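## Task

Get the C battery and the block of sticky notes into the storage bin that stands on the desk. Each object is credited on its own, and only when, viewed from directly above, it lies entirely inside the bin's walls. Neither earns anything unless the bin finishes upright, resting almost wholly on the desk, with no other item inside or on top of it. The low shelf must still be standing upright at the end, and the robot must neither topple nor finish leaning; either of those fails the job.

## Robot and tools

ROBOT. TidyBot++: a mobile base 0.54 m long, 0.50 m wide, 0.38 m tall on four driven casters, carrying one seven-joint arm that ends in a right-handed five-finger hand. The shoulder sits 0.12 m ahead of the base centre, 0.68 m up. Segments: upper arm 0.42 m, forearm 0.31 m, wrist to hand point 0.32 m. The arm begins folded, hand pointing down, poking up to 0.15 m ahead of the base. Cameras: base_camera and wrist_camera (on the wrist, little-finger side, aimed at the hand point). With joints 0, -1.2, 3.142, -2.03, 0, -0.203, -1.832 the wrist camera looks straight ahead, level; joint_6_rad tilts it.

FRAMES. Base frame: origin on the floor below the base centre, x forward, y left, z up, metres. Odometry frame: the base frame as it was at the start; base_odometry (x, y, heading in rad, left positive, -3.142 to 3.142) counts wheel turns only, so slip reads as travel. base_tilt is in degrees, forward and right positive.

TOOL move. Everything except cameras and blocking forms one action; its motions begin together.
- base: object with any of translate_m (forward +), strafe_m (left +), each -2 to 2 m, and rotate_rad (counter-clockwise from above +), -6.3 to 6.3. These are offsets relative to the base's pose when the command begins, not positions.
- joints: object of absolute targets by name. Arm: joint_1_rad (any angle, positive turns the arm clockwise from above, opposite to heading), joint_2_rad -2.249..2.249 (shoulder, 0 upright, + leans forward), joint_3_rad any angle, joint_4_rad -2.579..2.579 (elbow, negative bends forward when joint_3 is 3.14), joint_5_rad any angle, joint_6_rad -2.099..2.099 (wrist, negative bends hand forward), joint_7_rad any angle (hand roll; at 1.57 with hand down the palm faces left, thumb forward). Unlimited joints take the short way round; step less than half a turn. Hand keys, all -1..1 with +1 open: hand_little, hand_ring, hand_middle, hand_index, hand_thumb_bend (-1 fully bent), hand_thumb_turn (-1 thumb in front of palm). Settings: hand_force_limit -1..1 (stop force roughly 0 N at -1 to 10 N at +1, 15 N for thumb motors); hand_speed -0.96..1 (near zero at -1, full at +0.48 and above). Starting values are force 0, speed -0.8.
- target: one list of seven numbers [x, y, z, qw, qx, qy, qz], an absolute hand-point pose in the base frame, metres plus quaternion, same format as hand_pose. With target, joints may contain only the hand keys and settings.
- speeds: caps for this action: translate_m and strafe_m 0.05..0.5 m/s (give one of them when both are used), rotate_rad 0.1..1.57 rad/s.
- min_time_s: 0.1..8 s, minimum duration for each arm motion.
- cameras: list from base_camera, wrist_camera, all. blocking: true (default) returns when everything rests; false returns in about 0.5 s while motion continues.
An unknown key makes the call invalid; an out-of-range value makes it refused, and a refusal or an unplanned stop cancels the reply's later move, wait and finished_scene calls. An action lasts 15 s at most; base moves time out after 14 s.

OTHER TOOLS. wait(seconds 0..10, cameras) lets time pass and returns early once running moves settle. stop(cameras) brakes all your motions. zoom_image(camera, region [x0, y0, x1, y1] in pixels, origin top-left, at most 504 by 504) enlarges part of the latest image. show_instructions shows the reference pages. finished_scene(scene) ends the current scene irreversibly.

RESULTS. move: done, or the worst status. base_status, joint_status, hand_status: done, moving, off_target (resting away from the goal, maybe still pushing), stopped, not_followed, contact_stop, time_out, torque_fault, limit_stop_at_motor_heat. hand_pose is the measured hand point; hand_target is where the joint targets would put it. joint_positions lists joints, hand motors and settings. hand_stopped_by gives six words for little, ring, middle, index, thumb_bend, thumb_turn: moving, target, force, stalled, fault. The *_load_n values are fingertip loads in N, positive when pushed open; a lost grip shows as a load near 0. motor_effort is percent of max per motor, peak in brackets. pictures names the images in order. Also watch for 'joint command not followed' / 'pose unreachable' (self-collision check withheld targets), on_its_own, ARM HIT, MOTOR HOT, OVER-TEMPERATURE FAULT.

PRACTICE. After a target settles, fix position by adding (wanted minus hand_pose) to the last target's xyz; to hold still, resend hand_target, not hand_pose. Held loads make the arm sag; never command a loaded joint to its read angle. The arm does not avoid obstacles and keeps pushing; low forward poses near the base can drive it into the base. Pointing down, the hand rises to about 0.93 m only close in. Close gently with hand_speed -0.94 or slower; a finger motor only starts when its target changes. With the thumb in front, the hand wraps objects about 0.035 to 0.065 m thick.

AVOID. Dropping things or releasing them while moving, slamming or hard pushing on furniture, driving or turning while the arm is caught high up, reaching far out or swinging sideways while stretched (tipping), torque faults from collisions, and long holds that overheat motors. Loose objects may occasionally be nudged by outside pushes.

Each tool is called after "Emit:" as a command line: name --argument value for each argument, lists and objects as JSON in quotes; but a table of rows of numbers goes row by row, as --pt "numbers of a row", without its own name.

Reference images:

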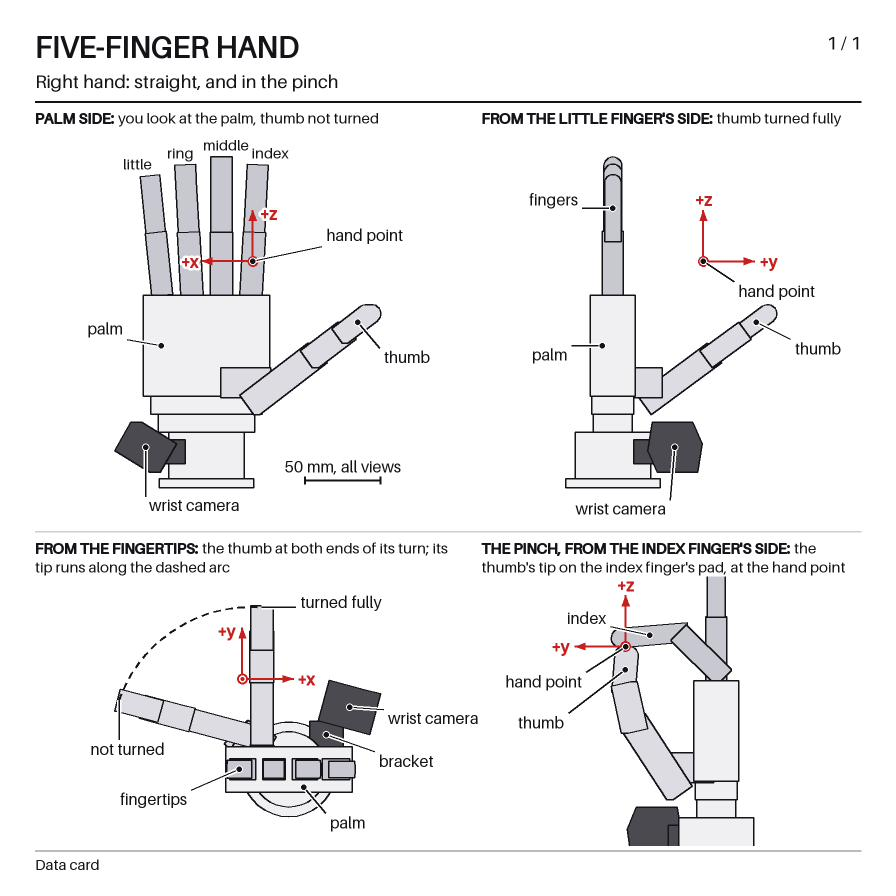

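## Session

Emit:
move --joints '{"joint_1_rad": 0, "joint_2_rad": -1.2, "joint_3_rad": 3.142, "joint_4_rad": -2.03, "joint_5_rad": 0, "joint_6_rad": -0.203, "joint_7_rad": -1.832}' --cameras '["all"]'

Emit:
move --base '{"rotate_rad": -1.05}' --cameras '["wrist_camera"]'

Emit:
move --base '{"rotate_rad": -1.05}' --cameras '["wrist_camera"]'

Emit:
move --base '{"rotate_rad": -1.05}' --cameras '["wrist_camera"]'

Emit:
move --base '{"rotate_rad": -1.05}' --cameras '["wrist_camera"]'

Emit:
move --base '{"rotate_rad": -1.05}' --cameras '["wrist_camera"]'

Scene clock: 3.47 s.
move: done
base_odometry: x=+0.000 y=+0.000 heading=+0.000
base_tilt: forward=+0.0 right=-0.6
base_status: not commanded
joint_positions: joint_1_rad=-0.018 joint_2_rad=-1.197 joint_3_rad=+3.120 joint_4_rad=-2.040 joint_5_rad=+0.003 joint_6_rad=-0.261 joint_7_rad=+4.364 hand_little=+1.000 hand_ring=+1.000 hand_middle=+1.000 hand_index=+1.000 hand_thumb_turn=+1.000 hand_thumb_bend=+1.000 hand_force_limit=+0.000 hand_speed=-0.800
joint_status: all done
hand_stopped_by: target,target,target,target,target,target
little_load_n: 0.0
ring_load_n: 0.0
middle_load_n: 0.0
index_load_n: 0.0
thumb_bend_load_n: 0.0
thumb_turn_load_n: 0.0
motor_effort: joint_1_rad=+1(2) joint_2_rad=+16(17) joint_3_rad=+0(2) joint_4_rad=+14(18) joint_5_rad=+1(3) joint_6_rad=+7(9) joint_7_rad=-1(2)
hand_pose: x=+0.2728 y=-0.0316 z=+1.1459 quat_wxyz=(+0.152, -0.519, +0.075, -0.838) (m; base frame)
hand_target: x=+0.2586 y=-0.0490 z=+1.1725 quat_wxyz=(+0.113, -0.490, +0.065, -0.862) (m; base frame)
hand_status: not commanded
pictures: base_camera, wrist_camera
Images, in order (width x height): base_camera 644x364, wrist_camera 504x504.

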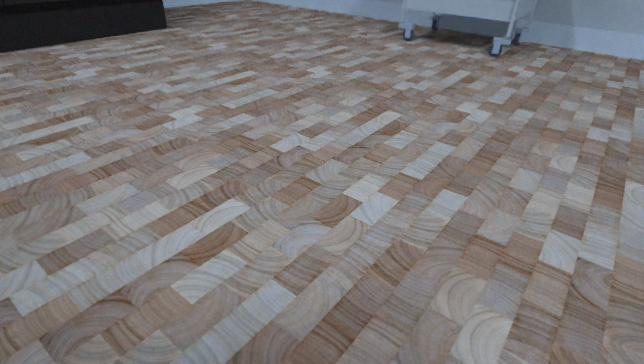

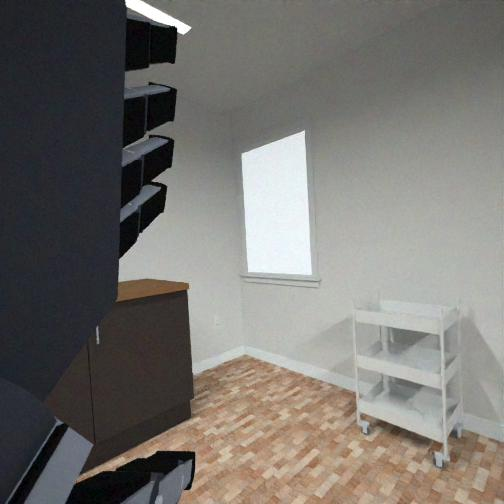

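Scene clock: 5.40 s.
move: done
base_odometry: x=+0.000 y=+0.000 heading=-1.049
base_tilt: forward=+0.0 right=-0.6
base_status: done
joint_positions: joint_1_rad=-0.013 joint_2_rad=-1.197 joint_3_rad=+3.121 joint_4_rad=-2.040 joint_5_rad=+0.003 joint_6_rad=-0.260 joint_7_rad=+4.367 hand_little=+1.000 hand_ring=+1.000 hand_middle=+1.000 hand_index=+1.000 hand_thumb_turn=+1.000 hand_thumb_bend=+1.000 hand_force_limit=+0.000 hand_speed=-0.800
joint_status: not commanded
hand_stopped_by: target,target,target,target,target,target
little_load_n: 0.0
ring_load_n: 0.0
middle_load_n: 0.0
index_load_n: 0.0
thumb_bend_load_n: 0.0
thumb_turn_load_n: 0.0
motor_effort: joint_1_rad=+1(1) joint_2_rad=+16(16) joint_3_rad=+1(2) joint_4_rad=+14(15) joint_5_rad=+0(2) joint_6_rad=+7(8) joint_7_rad=-1(1)
hand_pose: x=+0.2725 y=-0.0334 z=+1.1463 quat_wxyz=(+0.149, -0.519, +0.077, -0.838) (m; base frame)
hand_target: x=+0.2586 y=-0.0490 z=+1.1725 quat_wxyz=(+0.113, -0.490, +0.065, -0.862) (m; base frame)
hand_status: not commanded
pictures: wrist_camera
Images, in order (width x height): wrist_camera 504x504.

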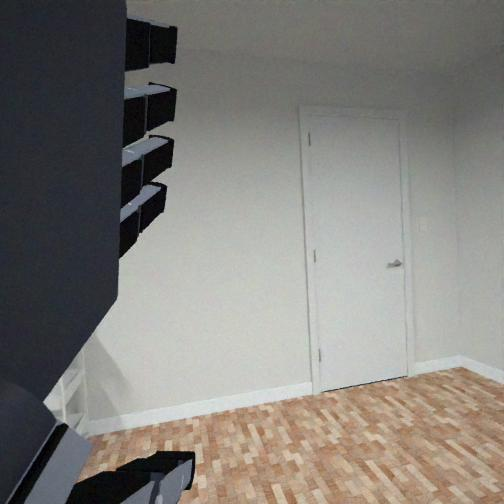

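Scene clock: 7.33 s.
move: done
base_odometry: x=+0.000 y=+0.000 heading=-2.097
base_tilt: forward=+0.0 right=-0.6
base_status: done
joint_positions: joint_1_rad=-0.011 joint_2_rad=-1.197 joint_3_rad=+3.122 joint_4_rad=-2.040 joint_5_rad=+0.003 joint_6_rad=-0.260 joint_7_rad=+4.367 hand_little=+1.000 hand_ring=+1.000 hand_middle=+1.000 hand_index=+1.000 hand_thumb_turn=+1.000 hand_thumb_bend=+1.000 hand_force_limit=+0.000 hand_speed=-0.800
joint_status: not commanded
hand_stopped_by: target,target,target,target,target,target
little_load_n: 0.0
ring_load_n: 0.0
middle_load_n: 0.0
index_load_n: 0.0
thumb_bend_load_n: 0.0
thumb_turn_load_n: 0.0
motor_effort: joint_1_rad=+1(2) joint_2_rad=+16(16) joint_3_rad=+1(2) joint_4_rad=+14(15) joint_5_rad=+0(1) joint_6_rad=+7(8) joint_7_rad=-1(1)
hand_pose: x=+0.2724 y=-0.0339 z=+1.1463 quat_wxyz=(+0.148, -0.518, +0.077, -0.839) (m; base frame)
hand_target: x=+0.2586 y=-0.0490 z=+1.1725 quat_wxyz=(+0.113, -0.490, +0.065, -0.862) (m; base frame)
hand_status: not commanded
pictures: wrist_camera
Images, in order (width x height): wrist_camera 504x504.

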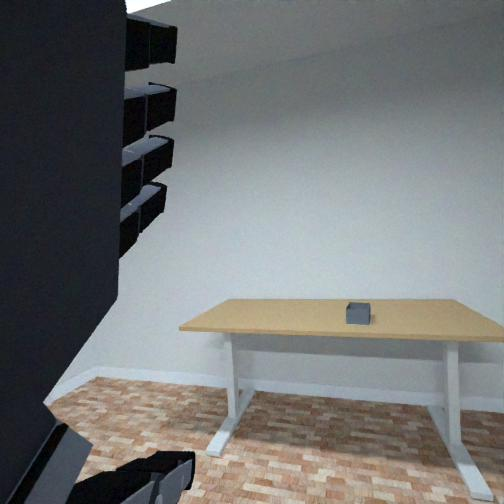

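Scene clock: 9.27 s.
move: done
base_odometry: x=+0.000 y=+0.000 heading=+3.137
base_tilt: forward=+0.0 right=-0.6
base_status: done
joint_positions: joint_1_rad=-0.010 joint_2_rad=-1.197 joint_3_rad=+3.122 joint_4_rad=-2.040 joint_5_rad=+0.003 joint_6_rad=-0.260 joint_7_rad=+4.367 hand_little=+1.000 hand_ring=+1.000 hand_middle=+1.000 hand_index=+1.000 hand_thumb_turn=+1.000 hand_thumb_bend=+1.000 hand_force_limit=+0.000 hand_speed=-0.800
joint_status: not commanded
hand_stopped_by: target,target,target,target,target,target
little_load_n: 0.0
ring_load_n: 0.0
middle_load_n: 0.0
index_load_n: 0.0
thumb_bend_load_n: 0.0
thumb_turn_load_n: 0.0
motor_effort: joint_1_rad=+0(2) joint_2_rad=+16(16) joint_3_rad=+1(2) joint_4_rad=+14(15) joint_5_rad=+1(2) joint_6_rad=+7(8) joint_7_rad=-1(1)
hand_pose: x=+0.2724 y=-0.0342 z=+1.1463 quat_wxyz=(+0.148, -0.518, +0.078, -0.839) (m; base frame)
hand_target: x=+0.2586 y=-0.0490 z=+1.1725 quat_wxyz=(+0.113, -0.490, +0.065, -0.862) (m; base frame)
hand_status: not commanded
pictures: wrist_camera
Images, in order (width x height): wrist_camera 504x504.

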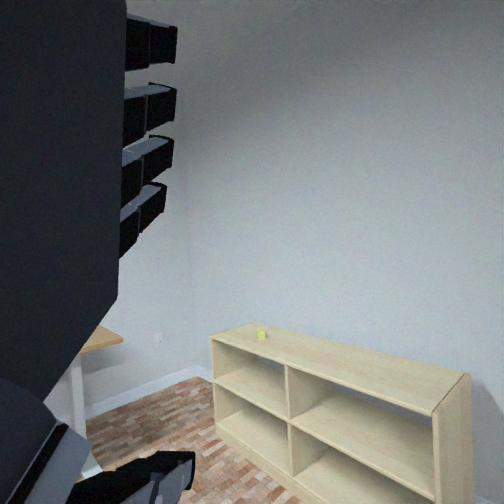

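Scene clock: 11.20 s.
move: done
base_odometry: x=+0.000 y=+0.000 heading=+2.089
base_tilt: forward=+0.0 right=-0.6
base_status: done
joint_positions: joint_1_rad=-0.010 joint_2_rad=-1.197 joint_3_rad=+3.122 joint_4_rad=-2.040 joint_5_rad=+0.003 joint_6_rad=-0.260 joint_7_rad=+4.367 hand_little=+1.000 hand_ring=+1.000 hand_middle=+1.000 hand_index=+1.000 hand_thumb_turn=+1.000 hand_thumb_bend=+1.000 hand_force_limit=+0.000 hand_speed=-0.800
joint_status: not commanded
hand_stopped_by: target,target,target,target,target,target
little_load_n: 0.0
ring_load_n: 0.0
middle_load_n: 0.0
index_load_n: 0.0
thumb_bend_load_n: 0.0
thumb_turn_load_n: 0.0
motor_effort: joint_1_rad=+1(1) joint_2_rad=+16(16) joint_3_rad=+1(2) joint_4_rad=+14(15) joint_5_rad=+0(2) joint_6_rad=+8(8) joint_7_rad=-1(1)
hand_pose: x=+0.2724 y=-0.0344 z=+1.1463 quat_wxyz=(+0.147, -0.518, +0.078, -0.839) (m; base frame)
hand_target: x=+0.2586 y=-0.0490 z=+1.1725 quat_wxyz=(+0.113, -0.490, +0.065, -0.862) (m; base frame)
hand_status: not commanded
pictures: wrist_camera
Images, in order (width x height): wrist_camera 504x504.

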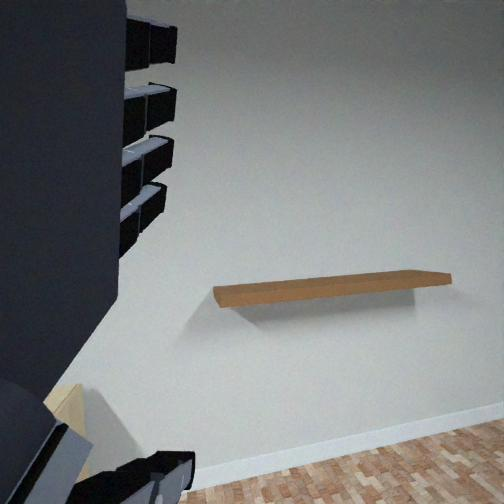

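Scene clock: 13.13 s.
move: done
base_odometry: x=+0.000 y=+0.000 heading=+1.040
base_tilt: forward=+0.0 right=-0.6
base_status: done
joint_positions: joint_1_rad=-0.009 joint_2_rad=-1.197 joint_3_rad=+3.123 joint_4_rad=-2.040 joint_5_rad=+0.003 joint_6_rad=-0.260 joint_7_rad=+4.367 hand_little=+1.000 hand_ring=+1.000 hand_middle=+1.000 hand_index=+1.000 hand_thumb_turn=+1.000 hand_thumb_bend=+1.000 hand_force_limit=+0.000 hand_speed=-0.800
joint_status: not commanded
hand_stopped_by: target,target,target,target,target,target
little_load_n: 0.0
ring_load_n: 0.0
middle_load_n: 0.0
index_load_n: 0.0
thumb_bend_load_n: 0.0
thumb_turn_load_n: 0.0
motor_effort: joint_1_rad=+0(2) joint_2_rad=+16(16) joint_3_rad=+0(2) joint_4_rad=+14(15) joint_5_rad=+1(2) joint_6_rad=+8(8) joint_7_rad=-1(1)
hand_pose: x=+0.2724 y=-0.0346 z=+1.1463 quat_wxyz=(+0.147, -0.518, +0.078, -0.839) (m; base frame)
hand_target: x=+0.2586 y=-0.0490 z=+1.1725 quat_wxyz=(+0.113, -0.490, +0.065, -0.862) (m; base frame)
hand_status: not commanded
pictures: wrist_camera
Images, in order (width x height): wrist_camera 504x504.

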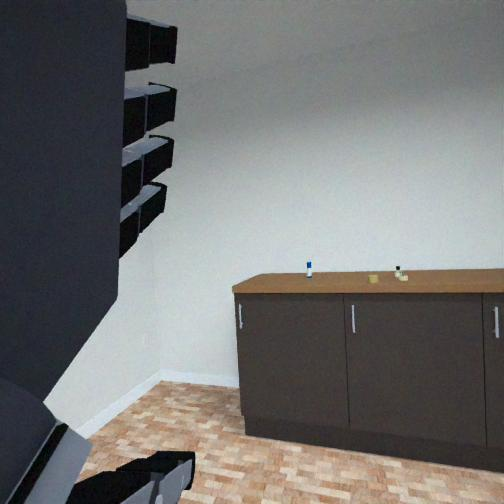

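Emit:
zoom_image --camera "wrist_camera" --region '[290, 240, 430, 310]'

Scaled by 3.600 from the camera's 504x504 image, which has a finer 720x720 frame.

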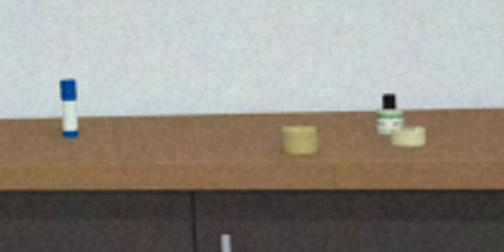

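Emit:
move --base '{"rotate_rad": -0.55}' --cameras '["wrist_camera"]'

Emit:
zoom_image --camera "wrist_camera" --region '[120, 230, 380, 330]'

Emit:
move --base '{"rotate_rad": -0.7}' --cameras '["wrist_camera"]'

Emit:
zoom_image --camera "wrist_camera" --region '[250, 280, 430, 480]'

Scene clock: 30.93 s.
move: done
base_odometry: x=+0.000 y=+0.000 heading=+0.491
base_tilt: forward=+0.0 right=-0.6
base_status: done
joint_positions: joint_1_rad=-0.009 joint_2_rad=-1.197 joint_3_rad=+3.123 joint_4_rad=-2.040 joint_5_rad=+0.003 joint_6_rad=-0.260 joint_7_rad=+4.367 hand_little=+1.000 hand_ring=+1.000 hand_middle=+1.000 hand_index=+1.000 hand_thumb_turn=+1.000 hand_thumb_bend=+1.000 hand_force_limit=+0.000 hand_speed=-0.800
joint_status: not commanded
hand_stopped_by: target,target,target,target,target,target
little_load_n: 0.0
ring_load_n: 0.0
middle_load_n: 0.0
index_load_n: 0.0
thumb_bend_load_n: 0.0
thumb_turn_load_n: 0.0
motor_effort: joint_1_rad=+1(2) joint_2_rad=+16(16) joint_3_rad=+1(2) joint_4_rad=+14(15) joint_5_rad=+0(2) joint_6_rad=+8(8) joint_7_rad=+0(1)
hand_pose: x=+0.2723 y=-0.0347 z=+1.1463 quat_wxyz=(+0.147, -0.518, +0.078, -0.839) (m; base frame)
hand_target: x=+0.2586 y=-0.0490 z=+1.1725 quat_wxyz=(+0.113, -0.490, +0.065, -0.862) (m; base frame)
hand_status: not commanded
pictures: wrist_camera
Images, in order (width x height): wrist_camera 504x504.

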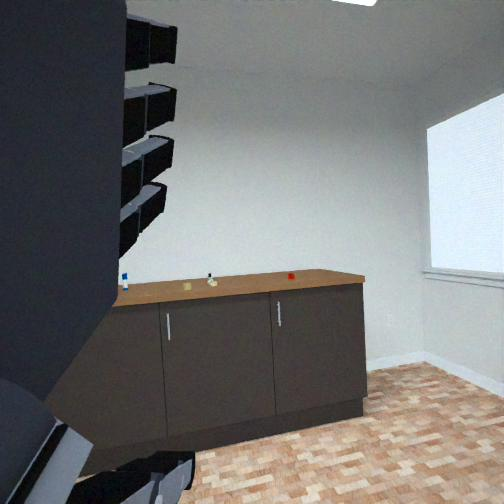

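Scaled by 1.938 from the camera's 504x504 image, which has a finer 720x720 frame.

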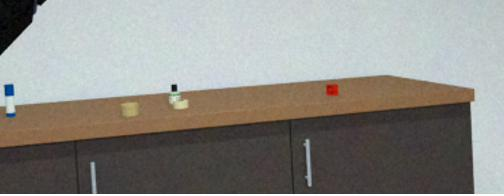

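Scene clock: 32.57 s.
move: done
base_odometry: x=+0.000 y=+0.000 heading=-0.207
base_tilt: forward=+0.0 right=-0.6
base_status: done
joint_positions: joint_1_rad=-0.008 joint_2_rad=-1.197 joint_3_rad=+3.123 joint_4_rad=-2.040 joint_5_rad=+0.003 joint_6_rad=-0.260 joint_7_rad=+4.367 hand_little=+1.000 hand_ring=+1.000 hand_middle=+1.000 hand_index=+1.000 hand_thumb_turn=+1.000 hand_thumb_bend=+1.000 hand_force_limit=+0.000 hand_speed=-0.800
joint_status: not commanded
hand_stopped_by: target,target,target,target,target,target
little_load_n: 0.0
ring_load_n: 0.0
middle_load_n: 0.0
index_load_n: 0.0
thumb_bend_load_n: 0.0
thumb_turn_load_n: 0.0
motor_effort: joint_1_rad=+1(2) joint_2_rad=+16(16) joint_3_rad=+1(2) joint_4_rad=+14(15) joint_5_rad=+0(2) joint_6_rad=+7(8) joint_7_rad=-1(1)
hand_pose: x=+0.2723 y=-0.0348 z=+1.1463 quat_wxyz=(+0.147, -0.518, +0.078, -0.839) (m; base frame)
hand_target: x=+0.2586 y=-0.0490 z=+1.1725 quat_wxyz=(+0.113, -0.490, +0.065, -0.862) (m; base frame)
hand_status: not commanded
pictures: wrist_camera
Images, in order (width x height): wrist_camera 504x504.

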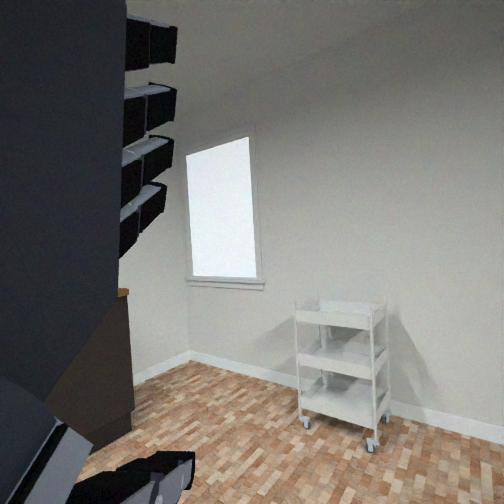

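Scaled by 2.520 from the camera's 504x504 image, which has a finer 720x720 frame.

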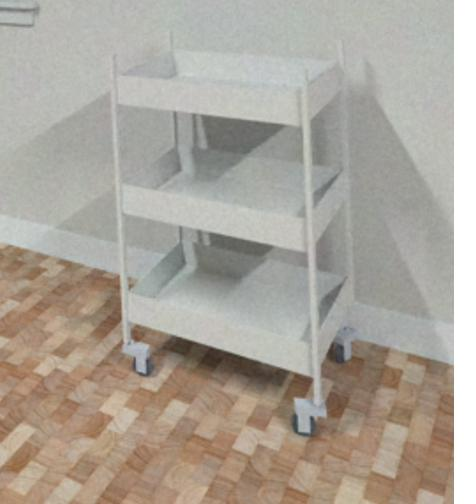

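Emit:
move --base '{"rotate_rad": 2.3}' --cameras '["wrist_camera"]'

Emit:
zoom_image --camera "wrist_camera" --region '[200, 240, 480, 320]'

Emit:
move --base '{"rotate_rad": 0.95}' --cameras '["wrist_camera"]'

Emit:
zoom_image --camera "wrist_camera" --region '[200, 300, 480, 504]'

Emit:
zoom_image --camera "wrist_camera" --region '[200, 300, 340, 380]'

Scene clock: 50.83 s.
move: done
base_odometry: x=+0.000 y=+0.000 heading=+2.091
base_tilt: forward=+0.0 right=-0.6
base_status: done
joint_positions: joint_1_rad=-0.008 joint_2_rad=-1.197 joint_3_rad=+3.123 joint_4_rad=-2.040 joint_5_rad=+0.003 joint_6_rad=-0.260 joint_7_rad=+4.367 hand_little=+1.000 hand_ring=+1.000 hand_middle=+1.000 hand_index=+1.000 hand_thumb_turn=+1.000 hand_thumb_bend=+1.000 hand_force_limit=+0.000 hand_speed=-0.800
joint_status: not commanded
hand_stopped_by: target,target,target,target,target,target
little_load_n: 0.0
ring_load_n: 0.0
middle_load_n: 0.0
index_load_n: 0.0
thumb_bend_load_n: 0.0
thumb_turn_load_n: 0.0
motor_effort: joint_1_rad=+0(2) joint_2_rad=+16(16) joint_3_rad=+1(2) joint_4_rad=+14(15) joint_5_rad=+1(2) joint_6_rad=+7(8) joint_7_rad=-1(1)
hand_pose: x=+0.2723 y=-0.0350 z=+1.1463 quat_wxyz=(+0.147, -0.518, +0.079, -0.839) (m; base frame)
hand_target: x=+0.2586 y=-0.0490 z=+1.1725 quat_wxyz=(+0.113, -0.490, +0.065, -0.862) (m; base frame)
hand_status: not commanded
pictures: wrist_camera
Images, in order (width x height): wrist_camera 504x504.

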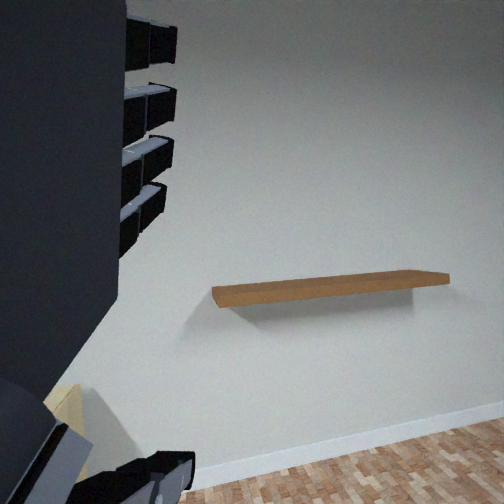

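Scaled by 1.800 from the camera's 504x504 image, which has a finer 720x720 frame.

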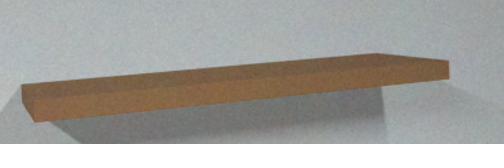

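Scene clock: 52.67 s.
move: done
base_odometry: x=+0.000 y=+0.000 heading=+3.040
base_tilt: forward=+0.0 right=-0.6
base_status: done
joint_positions: joint_1_rad=-0.008 joint_2_rad=-1.197 joint_3_rad=+3.123 joint_4_rad=-2.040 joint_5_rad=+0.003 joint_6_rad=-0.260 joint_7_rad=+4.367 hand_little=+1.000 hand_ring=+1.000 hand_middle=+1.000 hand_index=+1.000 hand_thumb_turn=+1.000 hand_thumb_bend=+1.000 hand_force_limit=+0.000 hand_speed=-0.800
joint_status: not commanded
hand_stopped_by: target,target,target,target,target,target
little_load_n: 0.0
ring_load_n: 0.0
middle_load_n: 0.0
index_load_n: 0.0
thumb_bend_load_n: 0.0
thumb_turn_load_n: 0.0
motor_effort: joint_1_rad=+0(2) joint_2_rad=+16(16) joint_3_rad=+1(2) joint_4_rad=+14(15) joint_5_rad=+0(2) joint_6_rad=+7(8) joint_7_rad=-1(1)
hand_pose: x=+0.2723 y=-0.0350 z=+1.1463 quat_wxyz=(+0.147, -0.518, +0.079, -0.839) (m; base frame)
hand_target: x=+0.2586 y=-0.0490 z=+1.1725 quat_wxyz=(+0.113, -0.490, +0.065, -0.862) (m; base frame)
hand_status: not commanded
pictures: wrist_camera
Images, in order (width x height): wrist_camera 504x504.

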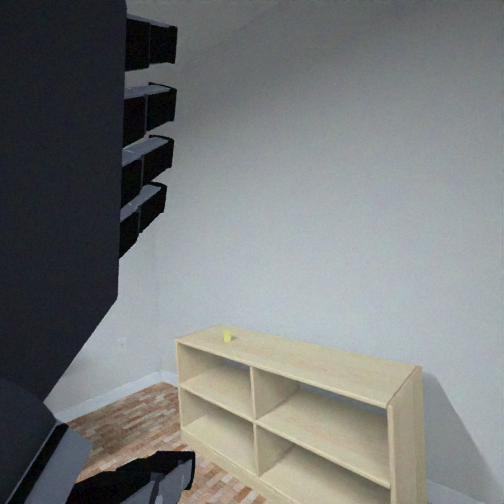

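Scaled by 1.800 from the camera's 504x504 image, which has a finer 720x720 frame.

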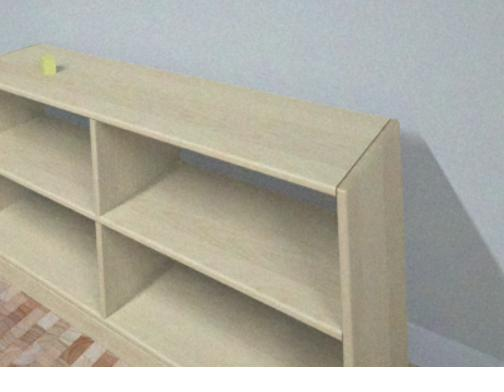

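Scaled by 3.600 from the camera's 504x504 image, which has a finer 720x720 frame.

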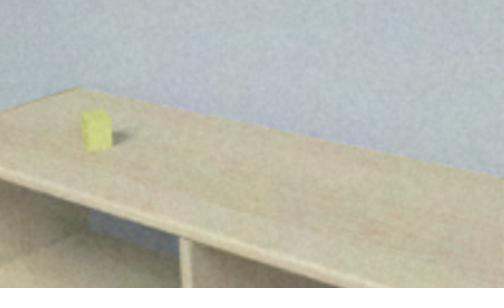

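Emit:
move --base '{"rotate_rad": 1.05}' --cameras '["wrist_camera"]'

Emit:
zoom_image --camera "wrist_camera" --region '[250, 280, 450, 380]'

Scene clock: 66.23 s.
move: done
base_odometry: x=+0.000 y=+0.000 heading=-2.194
base_tilt: forward=+0.0 right=-0.6
base_status: done
joint_positions: joint_1_rad=-0.008 joint_2_rad=-1.197 joint_3_rad=+3.123 joint_4_rad=-2.040 joint_5_rad=+0.003 joint_6_rad=-0.260 joint_7_rad=+4.367 hand_little=+1.000 hand_ring=+1.000 hand_middle=+1.000 hand_index=+1.000 hand_thumb_turn=+1.000 hand_thumb_bend=+1.000 hand_force_limit=+0.000 hand_speed=-0.800
joint_status: not commanded
hand_stopped_by: target,target,target,target,target,target
little_load_n: 0.0
ring_load_n: 0.0
middle_load_n: 0.0
index_load_n: -0.5
thumb_bend_load_n: 0.0
thumb_turn_load_n: 0.5
motor_effort: joint_1_rad=+0(2) joint_2_rad=+16(16) joint_3_rad=+1(2) joint_4_rad=+14(15) joint_5_rad=+1(2) joint_6_rad=+7(8) joint_7_rad=+0(1)
hand_pose: x=+0.2723 y=-0.0350 z=+1.1464 quat_wxyz=(+0.147, -0.518, +0.079, -0.839) (m; base frame)
hand_target: x=+0.2586 y=-0.0490 z=+1.1725 quat_wxyz=(+0.113, -0.490, +0.065, -0.862) (m; base frame)
hand_status: not commanded
pictures: wrist_camera
Images, in order (width x height): wrist_camera 504x504.

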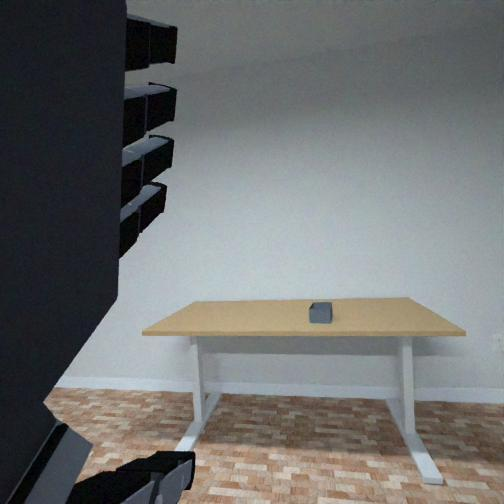

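Scaled by 2.520 from the camera's 504x504 image, which has a finer 720x720 frame.

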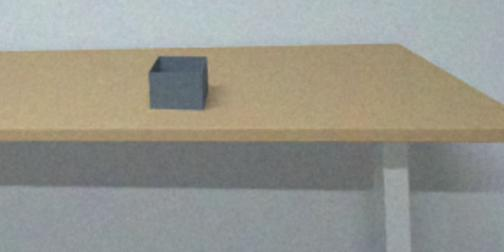

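Emit:
move --base '{"rotate_rad": -1.679}' --cameras '["wrist_camera"]'

Emit:
move --base '{"translate_m": 0.25, "strafe_m": 1.2}' --joints '{"hand_speed": 0.4, "hand_ring": -1, "hand_little": -1}' --cameras '["all"]'

Scene clock: 155.50 s.
move: done
base_odometry: x=+0.000 y=+0.000 heading=+2.411
base_tilt: forward=+0.0 right=-0.6
base_status: done
joint_positions: joint_1_rad=-0.007 joint_2_rad=-1.197 joint_3_rad=+3.123 joint_4_rad=-2.040 joint_5_rad=+0.003 joint_6_rad=-0.260 joint_7_rad=+4.367 hand_little=+1.000 hand_ring=+1.000 hand_middle=+1.000 hand_index=+1.000 hand_thumb_turn=+1.000 hand_thumb_bend=+1.000 hand_force_limit=+0.000 hand_speed=-0.800
joint_status: not commanded
hand_stopped_by: target,target,target,target,target,target
little_load_n: 0.0
ring_load_n: 0.0
middle_load_n: 0.0
index_load_n: 0.0
thumb_bend_load_n: 0.0
thumb_turn_load_n: 0.0
motor_effort: joint_1_rad=+1(2) joint_2_rad=+16(16) joint_3_rad=+1(2) joint_4_rad=+14(15) joint_5_rad=+1(2) joint_6_rad=+7(8) joint_7_rad=-1(1)
hand_pose: x=+0.2723 y=-0.0352 z=+1.1463 quat_wxyz=(+0.147, -0.518, +0.079, -0.839) (m; base frame)
hand_target: x=+0.2586 y=-0.0490 z=+1.1725 quat_wxyz=(+0.113, -0.490, +0.065, -0.862) (m; base frame)
hand_status: not commanded
pictures: wrist_camera
Images, in order (width x height): wrist_camera 504x504.

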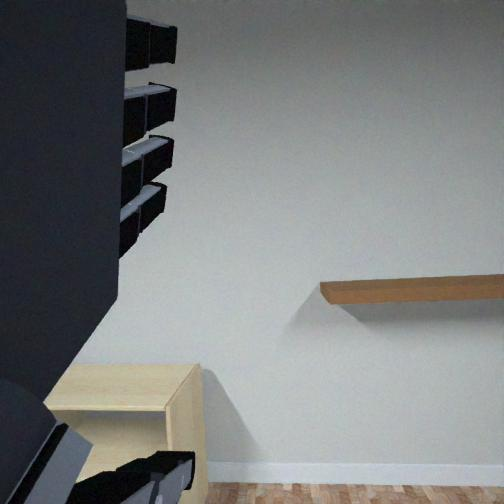

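Scene clock: 158.87 s.
move: done
base_odometry: x=-0.987 y=-0.727 heading=+2.410
base_tilt: forward=+0.0 right=-0.6
base_status: done
joint_positions: joint_1_rad=-0.006 joint_2_rad=-1.197 joint_3_rad=+3.129 joint_4_rad=-2.040 joint_5_rad=+0.003 joint_6_rad=-0.260 joint_7_rad=+4.367 hand_little=-1.000 hand_ring=-1.000 hand_middle=+1.000 hand_index=+1.000 hand_thumb_turn=+1.000 hand_thumb_bend=+1.000 hand_force_limit=+0.000 hand_speed=+0.400
joint_status: all done
hand_stopped_by: target,target,target,target,target,target
little_load_n: 0.0
ring_load_n: 0.0
middle_load_n: 0.0
index_load_n: 0.0
thumb_bend_load_n: 0.0
thumb_turn_load_n: 0.0
motor_effort: joint_1_rad=+1(3) joint_2_rad=+16(17) joint_3_rad=+1(3) joint_4_rad=+15(15) joint_5_rad=+0(2) joint_6_rad=+7(8) joint_7_rad=-1(1)
hand_pose: x=+0.2721 y=-0.0383 z=+1.1463 quat_wxyz=(+0.146, -0.517, +0.082, -0.839) (m; base frame)
hand_target: x=+0.2586 y=-0.0490 z=+1.1725 quat_wxyz=(+0.113, -0.490, +0.065, -0.862) (m; base frame)
hand_status: not commanded
pictures: base_camera, wrist_camera
Images, in order (width x height): base_camera 644x364, wrist_camera 504x504.

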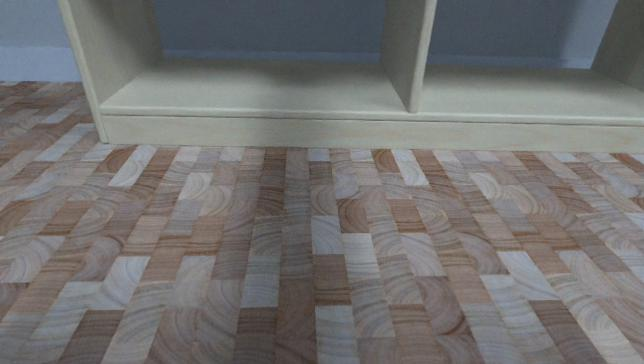

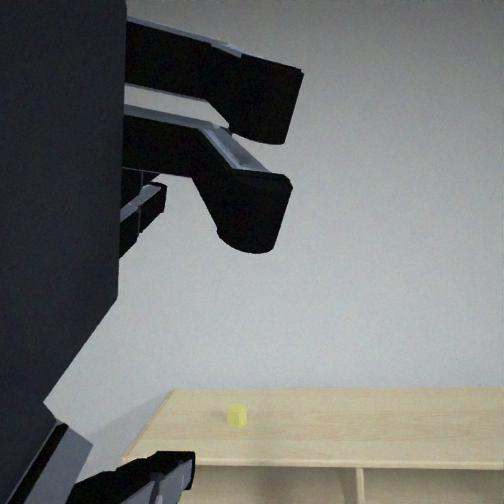

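Emit:
zoom_image --camera "wrist_camera" --region '[190, 380, 290, 460]'

Scaled by 5.040 from the camera's 504x504 image, which has a finer 720x720 frame.

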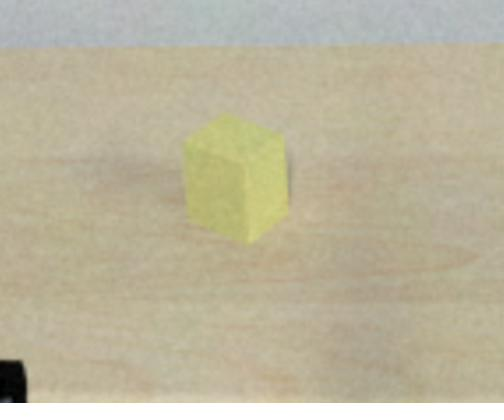

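Emit:
move --joints '{"joint_1_rad": -0.4235, "joint_2_rad": 0.147, "joint_3_rad": 3.142, "joint_4_rad": -1.62, "joint_5_rad": 0.87, "joint_6_rad": -1.01, "joint_7_rad": 1.80, "hand_thumb_turn": -1, "hand_index": 0.5, "hand_middle": 0.5}' --min_time_s 3 --cameras '["wrist_camera"]'

Scene clock: 278.73 s.
move: done
base_odometry: x=-0.987 y=-0.727 heading=+2.410
base_tilt: forward=+0.0 right=-0.6
base_status: not commanded
joint_positions: joint_1_rad=-0.406 joint_2_rad=+0.142 joint_3_rad=+3.129 joint_4_rad=-1.637 joint_5_rad=+0.816 joint_6_rad=-0.961 joint_7_rad=+1.887 hand_little=-1.000 hand_ring=-1.000 hand_middle=+0.500 hand_index=+0.500 hand_thumb_turn=-1.000 hand_thumb_bend=+1.000 hand_force_limit=+0.000 hand_speed=+0.400
joint_status: all done
hand_stopped_by: target,target,target,target,target,target
little_load_n: 0.0
ring_load_n: 0.0
middle_load_n: 0.0
index_load_n: 0.0
thumb_bend_load_n: 0.0
thumb_turn_load_n: 0.0
motor_effort: joint_1_rad=+0(2) joint_2_rad=-19(21) joint_3_rad=+0(2) joint_4_rad=+15(17) joint_5_rad=+5(6) joint_6_rad=+2(8) joint_7_rad=+0(2)
hand_pose: x=+0.6416 y=+0.0779 z=+0.7726 quat_wxyz=(+0.202, -0.470, +0.783, -0.354) (m; base frame)
hand_target: x=+0.6477 y=+0.0645 z=+0.7842 quat_wxyz=(+0.202, -0.433, +0.795, -0.374) (m; base frame)
hand_status: not commanded
pictures: wrist_camera
Images, in order (width x height): wrist_camera 504x504.

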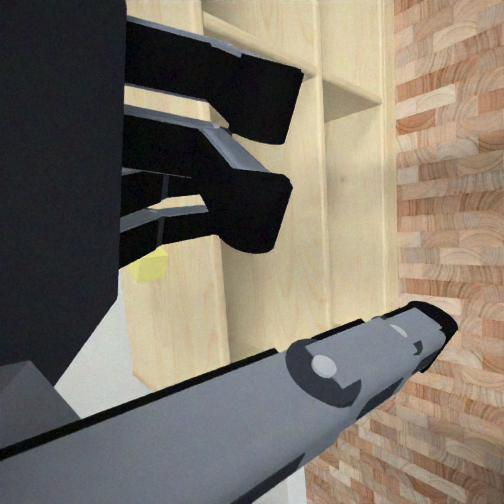

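Emit:
move --base '{"translate_m": 0.37, "strafe_m": 0.07}' --speeds '{"translate_m": 0.3}' --cameras '["all"]'

Scene clock: 291.07 s.
move: done
base_odometry: x=-1.309 y=-0.532 heading=+2.410
base_tilt: forward=+0.0 right=-0.6
base_status: done
joint_positions: joint_1_rad=-0.408 joint_2_rad=+0.146 joint_3_rad=+3.129 joint_4_rad=-1.634 joint_5_rad=+0.819 joint_6_rad=-0.966 joint_7_rad=+1.884 hand_little=-1.000 hand_ring=-1.000 hand_middle=+0.500 hand_index=+0.500 hand_thumb_turn=-1.000 hand_thumb_bend=+1.000 hand_force_limit=+0.000 hand_speed=+0.400
joint_status: not commanded
hand_stopped_by: target,target,target,target,target,target
little_load_n: 0.0
ring_load_n: 0.0
middle_load_n: 0.0
index_load_n: 0.0
thumb_bend_load_n: 0.0
thumb_turn_load_n: 0.0
motor_effort: joint_1_rad=+1(2) joint_2_rad=-19(21) joint_3_rad=+0(1) joint_4_rad=+15(16) joint_5_rad=+5(6) joint_6_rad=+2(3) joint_7_rad=-1(1)
hand_pose: x=+0.6423 y=+0.0779 z=+0.7721 quat_wxyz=(+0.200, -0.470, +0.783, -0.355) (m; base frame)
hand_target: x=+0.6477 y=+0.0645 z=+0.7842 quat_wxyz=(+0.202, -0.433, +0.795, -0.374) (m; base frame)
hand_status: not commanded
pictures: base_camera, wrist_camera
Images, in order (width x height): base_camera 644x364, wrist_camera 504x504.

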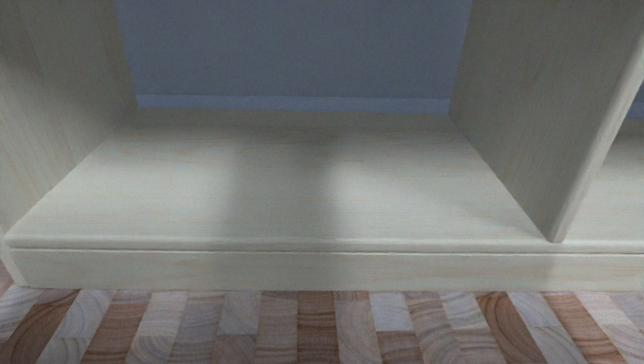

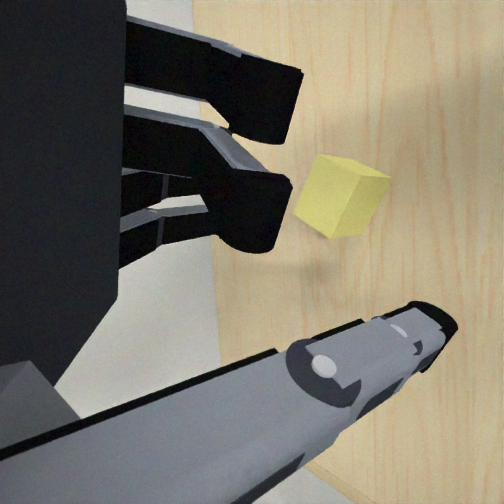

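Emit:
zoom_image --camera "wrist_camera" --region '[280, 140, 400, 250]'

Scaled by 4.200 from the camera's 504x504 image, which has a finer 720x720 frame.

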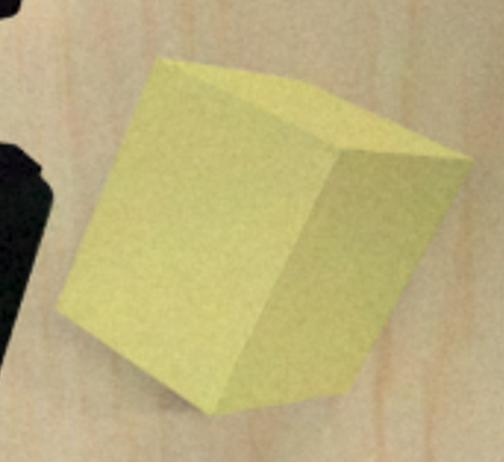

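Emit:
move --base '{"translate_m": 0.042, "strafe_m": -0.013}' --joints '{"joint_1_rad": -0.44, "joint_2_rad": 0.215, "joint_4_rad": -1.855, "joint_5_rad": 1.08, "joint_6_rad": -0.765, "joint_7_rad": 1.48}' --min_time_s 2 --cameras '["wrist_camera"]'

Scene clock: 358.63 s.
move: done
base_odometry: x=-1.332 y=-0.495 heading=+2.411
base_tilt: forward=+0.0 right=-0.6
base_status: done
joint_positions: joint_1_rad=-0.422 joint_2_rad=+0.201 joint_3_rad=+3.131 joint_4_rad=-1.831 joint_5_rad=+1.027 joint_6_rad=-0.815 joint_7_rad=+1.566 hand_little=-1.000 hand_ring=-1.000 hand_middle=+0.500 hand_index=+0.500 hand_thumb_turn=-1.000 hand_thumb_bend=+1.000 hand_force_limit=+0.000 hand_speed=+0.400
joint_status: all done
hand_stopped_by: target,target,target,target,target,target
little_load_n: 0.0
ring_load_n: 0.0
middle_load_n: 0.0
index_load_n: -0.5
thumb_bend_load_n: 0.0
thumb_turn_load_n: 0.0
motor_effort: joint_1_rad=+1(2) joint_2_rad=-20(21) joint_3_rad=+0(1) joint_4_rad=+14(16) joint_5_rad=+5(7) joint_6_rad=+0(3) joint_7_rad=+0(1)
hand_pose: x=+0.6461 y=+0.0780 z=+0.7005 quat_wxyz=(+0.212, -0.457, +0.783, -0.365) (m; base frame)
hand_target: x=+0.6543 y=+0.0908 z=+0.6932 quat_wxyz=(+0.233, -0.455, +0.781, -0.360) (m; base frame)
hand_status: not commanded
pictures: wrist_camera
Images, in order (width x height): wrist_camera 504x504.

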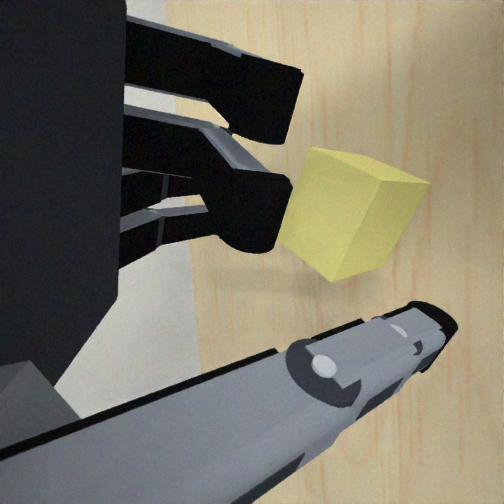

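Emit:
move --base '{"translate_m": -0.006}' --joints '{"joint_2_rad": 0.297, "joint_4_rad": -1.968, "joint_5_rad": 1.265, "joint_6_rad": -0.68, "joint_7_rad": 1.225}' --min_time_s 2 --cameras '["wrist_camera"]'

Scene clock: 385.00 s.
move: done
base_odometry: x=-1.328 y=-0.499 heading=+2.411
base_tilt: forward=+0.0 right=-0.6
base_status: done
joint_positions: joint_1_rad=-0.425 joint_2_rad=+0.275 joint_3_rad=+3.131 joint_4_rad=-1.940 joint_5_rad=+1.216 joint_6_rad=-0.731 joint_7_rad=+1.311 hand_little=-1.000 hand_ring=-1.000 hand_middle=+0.500 hand_index=+0.500 hand_thumb_turn=-1.000 hand_thumb_bend=+1.000 hand_force_limit=+0.000 hand_speed=+0.400
joint_status: all done
hand_stopped_by: target,target,target,target,target,target
little_load_n: 0.0
ring_load_n: -0.5
middle_load_n: 0.0
index_load_n: 0.0
thumb_bend_load_n: 0.0
thumb_turn_load_n: 0.0
motor_effort: joint_1_rad=+0(1) joint_2_rad=-19(21) joint_3_rad=+0(2) joint_4_rad=+11(14) joint_5_rad=+4(6) joint_6_rad=+0(2) joint_7_rad=-1(2)
hand_pose: x=+0.6499 y=+0.0800 z=+0.6471 quat_wxyz=(+0.219, -0.456, +0.780, -0.367) (m; base frame)
hand_target: x=+0.6508 y=+0.0937 z=+0.6309 quat_wxyz=(+0.232, -0.458, +0.782, -0.353) (m; base frame)
hand_status: not commanded
pictures: wrist_camera
Images, in order (width x height): wrist_camera 504x504.

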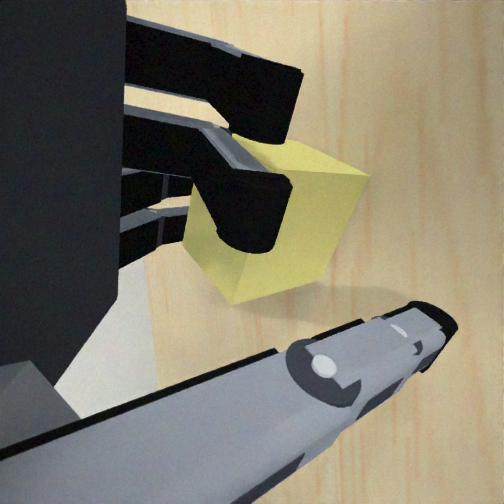

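Emit:
move --joints '{"hand_force_limit": -0.1, "hand_speed": -0.9, "hand_index": -0.3, "hand_middle": -0.3, "hand_thumb_bend": 0.1}' --cameras '["wrist_camera"]'

Scene clock: 401.77 s.
move: off_target
base_odometry: x=-1.328 y=-0.499 heading=+2.411
base_tilt: forward=+0.0 right=-0.6
base_status: not commanded
joint_positions: joint_1_rad=-0.425 joint_2_rad=+0.276 joint_3_rad=+3.131 joint_4_rad=-1.940 joint_5_rad=+1.219 joint_6_rad=-0.729 joint_7_rad=+1.309 hand_little=-1.000 hand_ring=-1.000 hand_middle=-0.300 hand_index=-0.300 hand_thumb_turn=-1.000 hand_thumb_bend=+0.305 hand_force_limit=-0.100 hand_speed=-0.900
joint_status: hand_thumb_bend off_target (ended at +0.305, target +0.100); the others done
hand_stopped_by: target,target,target,target,force,target
little_load_n: 0.0
ring_load_n: -0.5
middle_load_n: 2.0
index_load_n: 0.0
thumb_bend_load_n: 7.0
thumb_turn_load_n: 1.0
motor_effort: joint_1_rad=+1(2) joint_2_rad=-19(20) joint_3_rad=+0(1) joint_4_rad=+12(12) joint_5_rad=+3(5) joint_6_rad=-1(2) joint_7_rad=-1(1)
hand_pose: x=+0.6505 y=+0.0807 z=+0.6472 quat_wxyz=(+0.220, -0.457, +0.780, -0.367) (m; base frame)
hand_target: x=+0.6508 y=+0.0937 z=+0.6309 quat_wxyz=(+0.232, -0.458, +0.782, -0.353) (m; base frame)
hand_status: not commanded
pictures: wrist_camera
Images, in order (width x height): wrist_camera 504x504.

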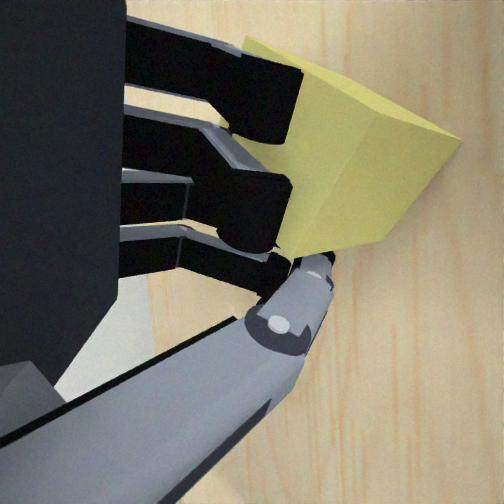

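Emit:
move --joints '{"hand_speed": -0.4, "hand_index": 0.5, "hand_middle": 0.5, "hand_thumb_bend": 1}' --cameras '[]'

Emit:
move --joints '{"joint_2_rad": 0.175, "joint_4_rad": -1.72, "joint_5_rad": 0.92, "joint_6_rad": -0.93, "joint_7_rad": 1.70}' --min_time_s 2 --cameras '["wrist_camera"]'

Scene clock: 462.90 s.
move: done
base_odometry: x=-1.328 y=-0.499 heading=+2.411
base_tilt: forward=+0.0 right=-0.6
base_status: not commanded
joint_positions: joint_1_rad=-0.425 joint_2_rad=+0.276 joint_3_rad=+3.131 joint_4_rad=-1.940 joint_5_rad=+1.219 joint_6_rad=-0.729 joint_7_rad=+1.309 hand_little=-1.000 hand_ring=-1.000 hand_middle=+0.500 hand_index=+0.500 hand_thumb_turn=-1.000 hand_thumb_bend=+1.000 hand_force_limit=-0.100 hand_speed=-0.400
joint_status: all done
hand_stopped_by: target,target,target,target,target,target
little_load_n: 0.0
ring_load_n: -0.5
middle_load_n: 0.0
index_load_n: 0.0
thumb_bend_load_n: 0.0
thumb_turn_load_n: 0.0
motor_effort: joint_1_rad=+1(1) joint_2_rad=-19(20) joint_3_rad=+0(1) joint_4_rad=+12(13) joint_5_rad=+4(5) joint_6_rad=-1(1) joint_7_rad=-1(1)
hand_pose: x=+0.6505 y=+0.0807 z=+0.6472 quat_wxyz=(+0.220, -0.457, +0.780, -0.367) (m; base frame)
hand_target: x=+0.6508 y=+0.0937 z=+0.6309 quat_wxyz=(+0.232, -0.458, +0.782, -0.353) (m; base frame)
hand_status: not commanded
pictures: none
No camera images: "cameras" was empty.

Scene clock: 465.50 s.
move: done
base_odometry: x=-1.328 y=-0.499 heading=+2.411
base_tilt: forward=+0.0 right=-0.6
base_status: not commanded
joint_positions: joint_1_rad=-0.425 joint_2_rad=+0.197 joint_3_rad=+3.131 joint_4_rad=-1.735 joint_5_rad=+0.970 joint_6_rad=-0.881 joint_7_rad=+1.616 hand_little=-1.000 hand_ring=-1.000 hand_middle=+0.500 hand_index=+0.500 hand_thumb_turn=-1.000 hand_thumb_bend=+1.000 hand_force_limit=-0.100 hand_speed=-0.400
joint_status: all done
hand_stopped_by: target,target,target,target,target,target
little_load_n: 0.0
ring_load_n: 0.0
middle_load_n: 0.0
index_load_n: 0.0
thumb_bend_load_n: 0.0
thumb_turn_load_n: 0.0
motor_effort: joint_1_rad=+0(2) joint_2_rad=-20(22) joint_3_rad=+0(1) joint_4_rad=+14(16) joint_5_rad=+4(6) joint_6_rad=+1(2) joint_7_rad=-1(2)
hand_pose: x=+0.6596 y=+0.0814 z=+0.7334 quat_wxyz=(+0.220, -0.435, +0.792, -0.367) (m; base frame)
hand_target: x=+0.6443 y=+0.0760 z=+0.7401 quat_wxyz=(+0.200, -0.446, +0.791, -0.367) (m; base frame)
hand_status: not commanded
pictures: wrist_camera
Images, in order (width x height): wrist_camera 504x504.

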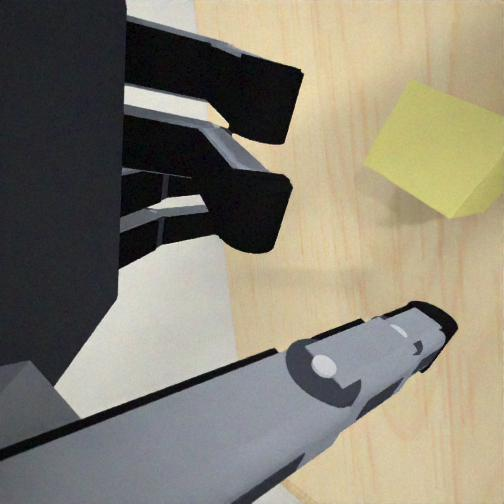

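Emit:
zoom_image --camera "wrist_camera" --region '[350, 60, 504, 240]'

Scaled by 2.800 from the camera's 504x504 image, which has a finer 720x720 frame.

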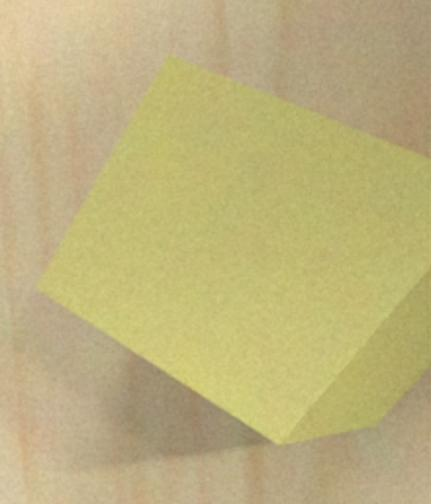

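Emit:
move --base '{"translate_m": -0.031, "strafe_m": -0.010}' --joints '{"joint_1_rad": -0.488, "joint_2_rad": 0.275, "joint_4_rad": -1.782, "joint_5_rad": 1.055, "joint_6_rad": -1.015, "joint_7_rad": 1.38}' --min_time_s 2 --cameras '["wrist_camera"]'

Emit:
zoom_image --camera "wrist_camera" --region '[250, 120, 430, 300]'

Scene clock: 533.57 s.
move: done
base_odometry: x=-1.298 y=-0.512 heading=+2.411
base_tilt: forward=+0.0 right=-0.6
base_status: done
joint_positions: joint_1_rad=-0.470 joint_2_rad=+0.260 joint_3_rad=+3.131 joint_4_rad=-1.757 joint_5_rad=+1.002 joint_6_rad=-0.964 joint_7_rad=+1.465 hand_little=-1.000 hand_ring=-1.000 hand_middle=+0.500 hand_index=+0.500 hand_thumb_turn=-1.000 hand_thumb_bend=+1.000 hand_force_limit=-0.100 hand_speed=-0.400
joint_status: all done
hand_stopped_by: target,target,target,target,target,target
little_load_n: 0.0
ring_load_n: 0.0
middle_load_n: 0.0
index_load_n: 0.0
thumb_bend_load_n: 0.0
thumb_turn_load_n: 0.0
motor_effort: joint_1_rad=+1(2) joint_2_rad=-21(24) joint_3_rad=+1(1) joint_4_rad=+13(15) joint_5_rad=+5(7) joint_6_rad=+0(1) joint_7_rad=+0(2)
hand_pose: x=+0.6492 y=+0.0806 z=+0.6983 quat_wxyz=(+0.187, -0.400, +0.815, -0.376) (m; base frame)
hand_target: x=+0.6451 y=+0.0623 z=+0.6930 quat_wxyz=(+0.174, -0.375, +0.817, -0.402) (m; base frame)
hand_status: not commanded
pictures: wrist_camera
Images, in order (width x height): wrist_camera 504x504.

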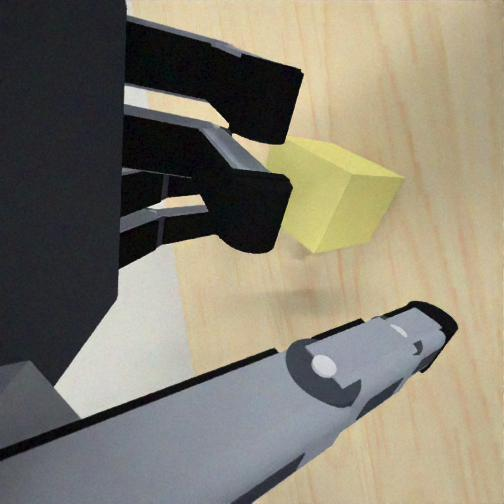

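Scaled by 2.800 from the camera's 504x504 image, which has a finer 720x720 frame.

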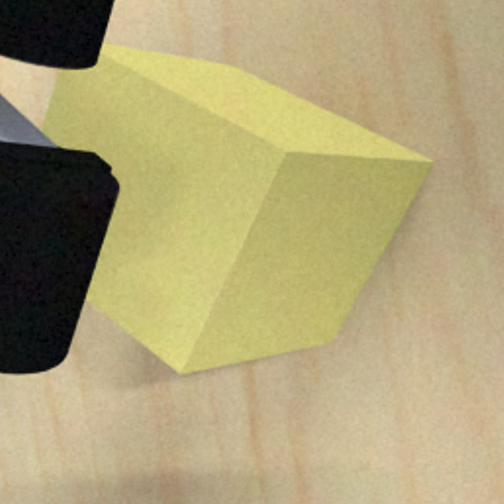

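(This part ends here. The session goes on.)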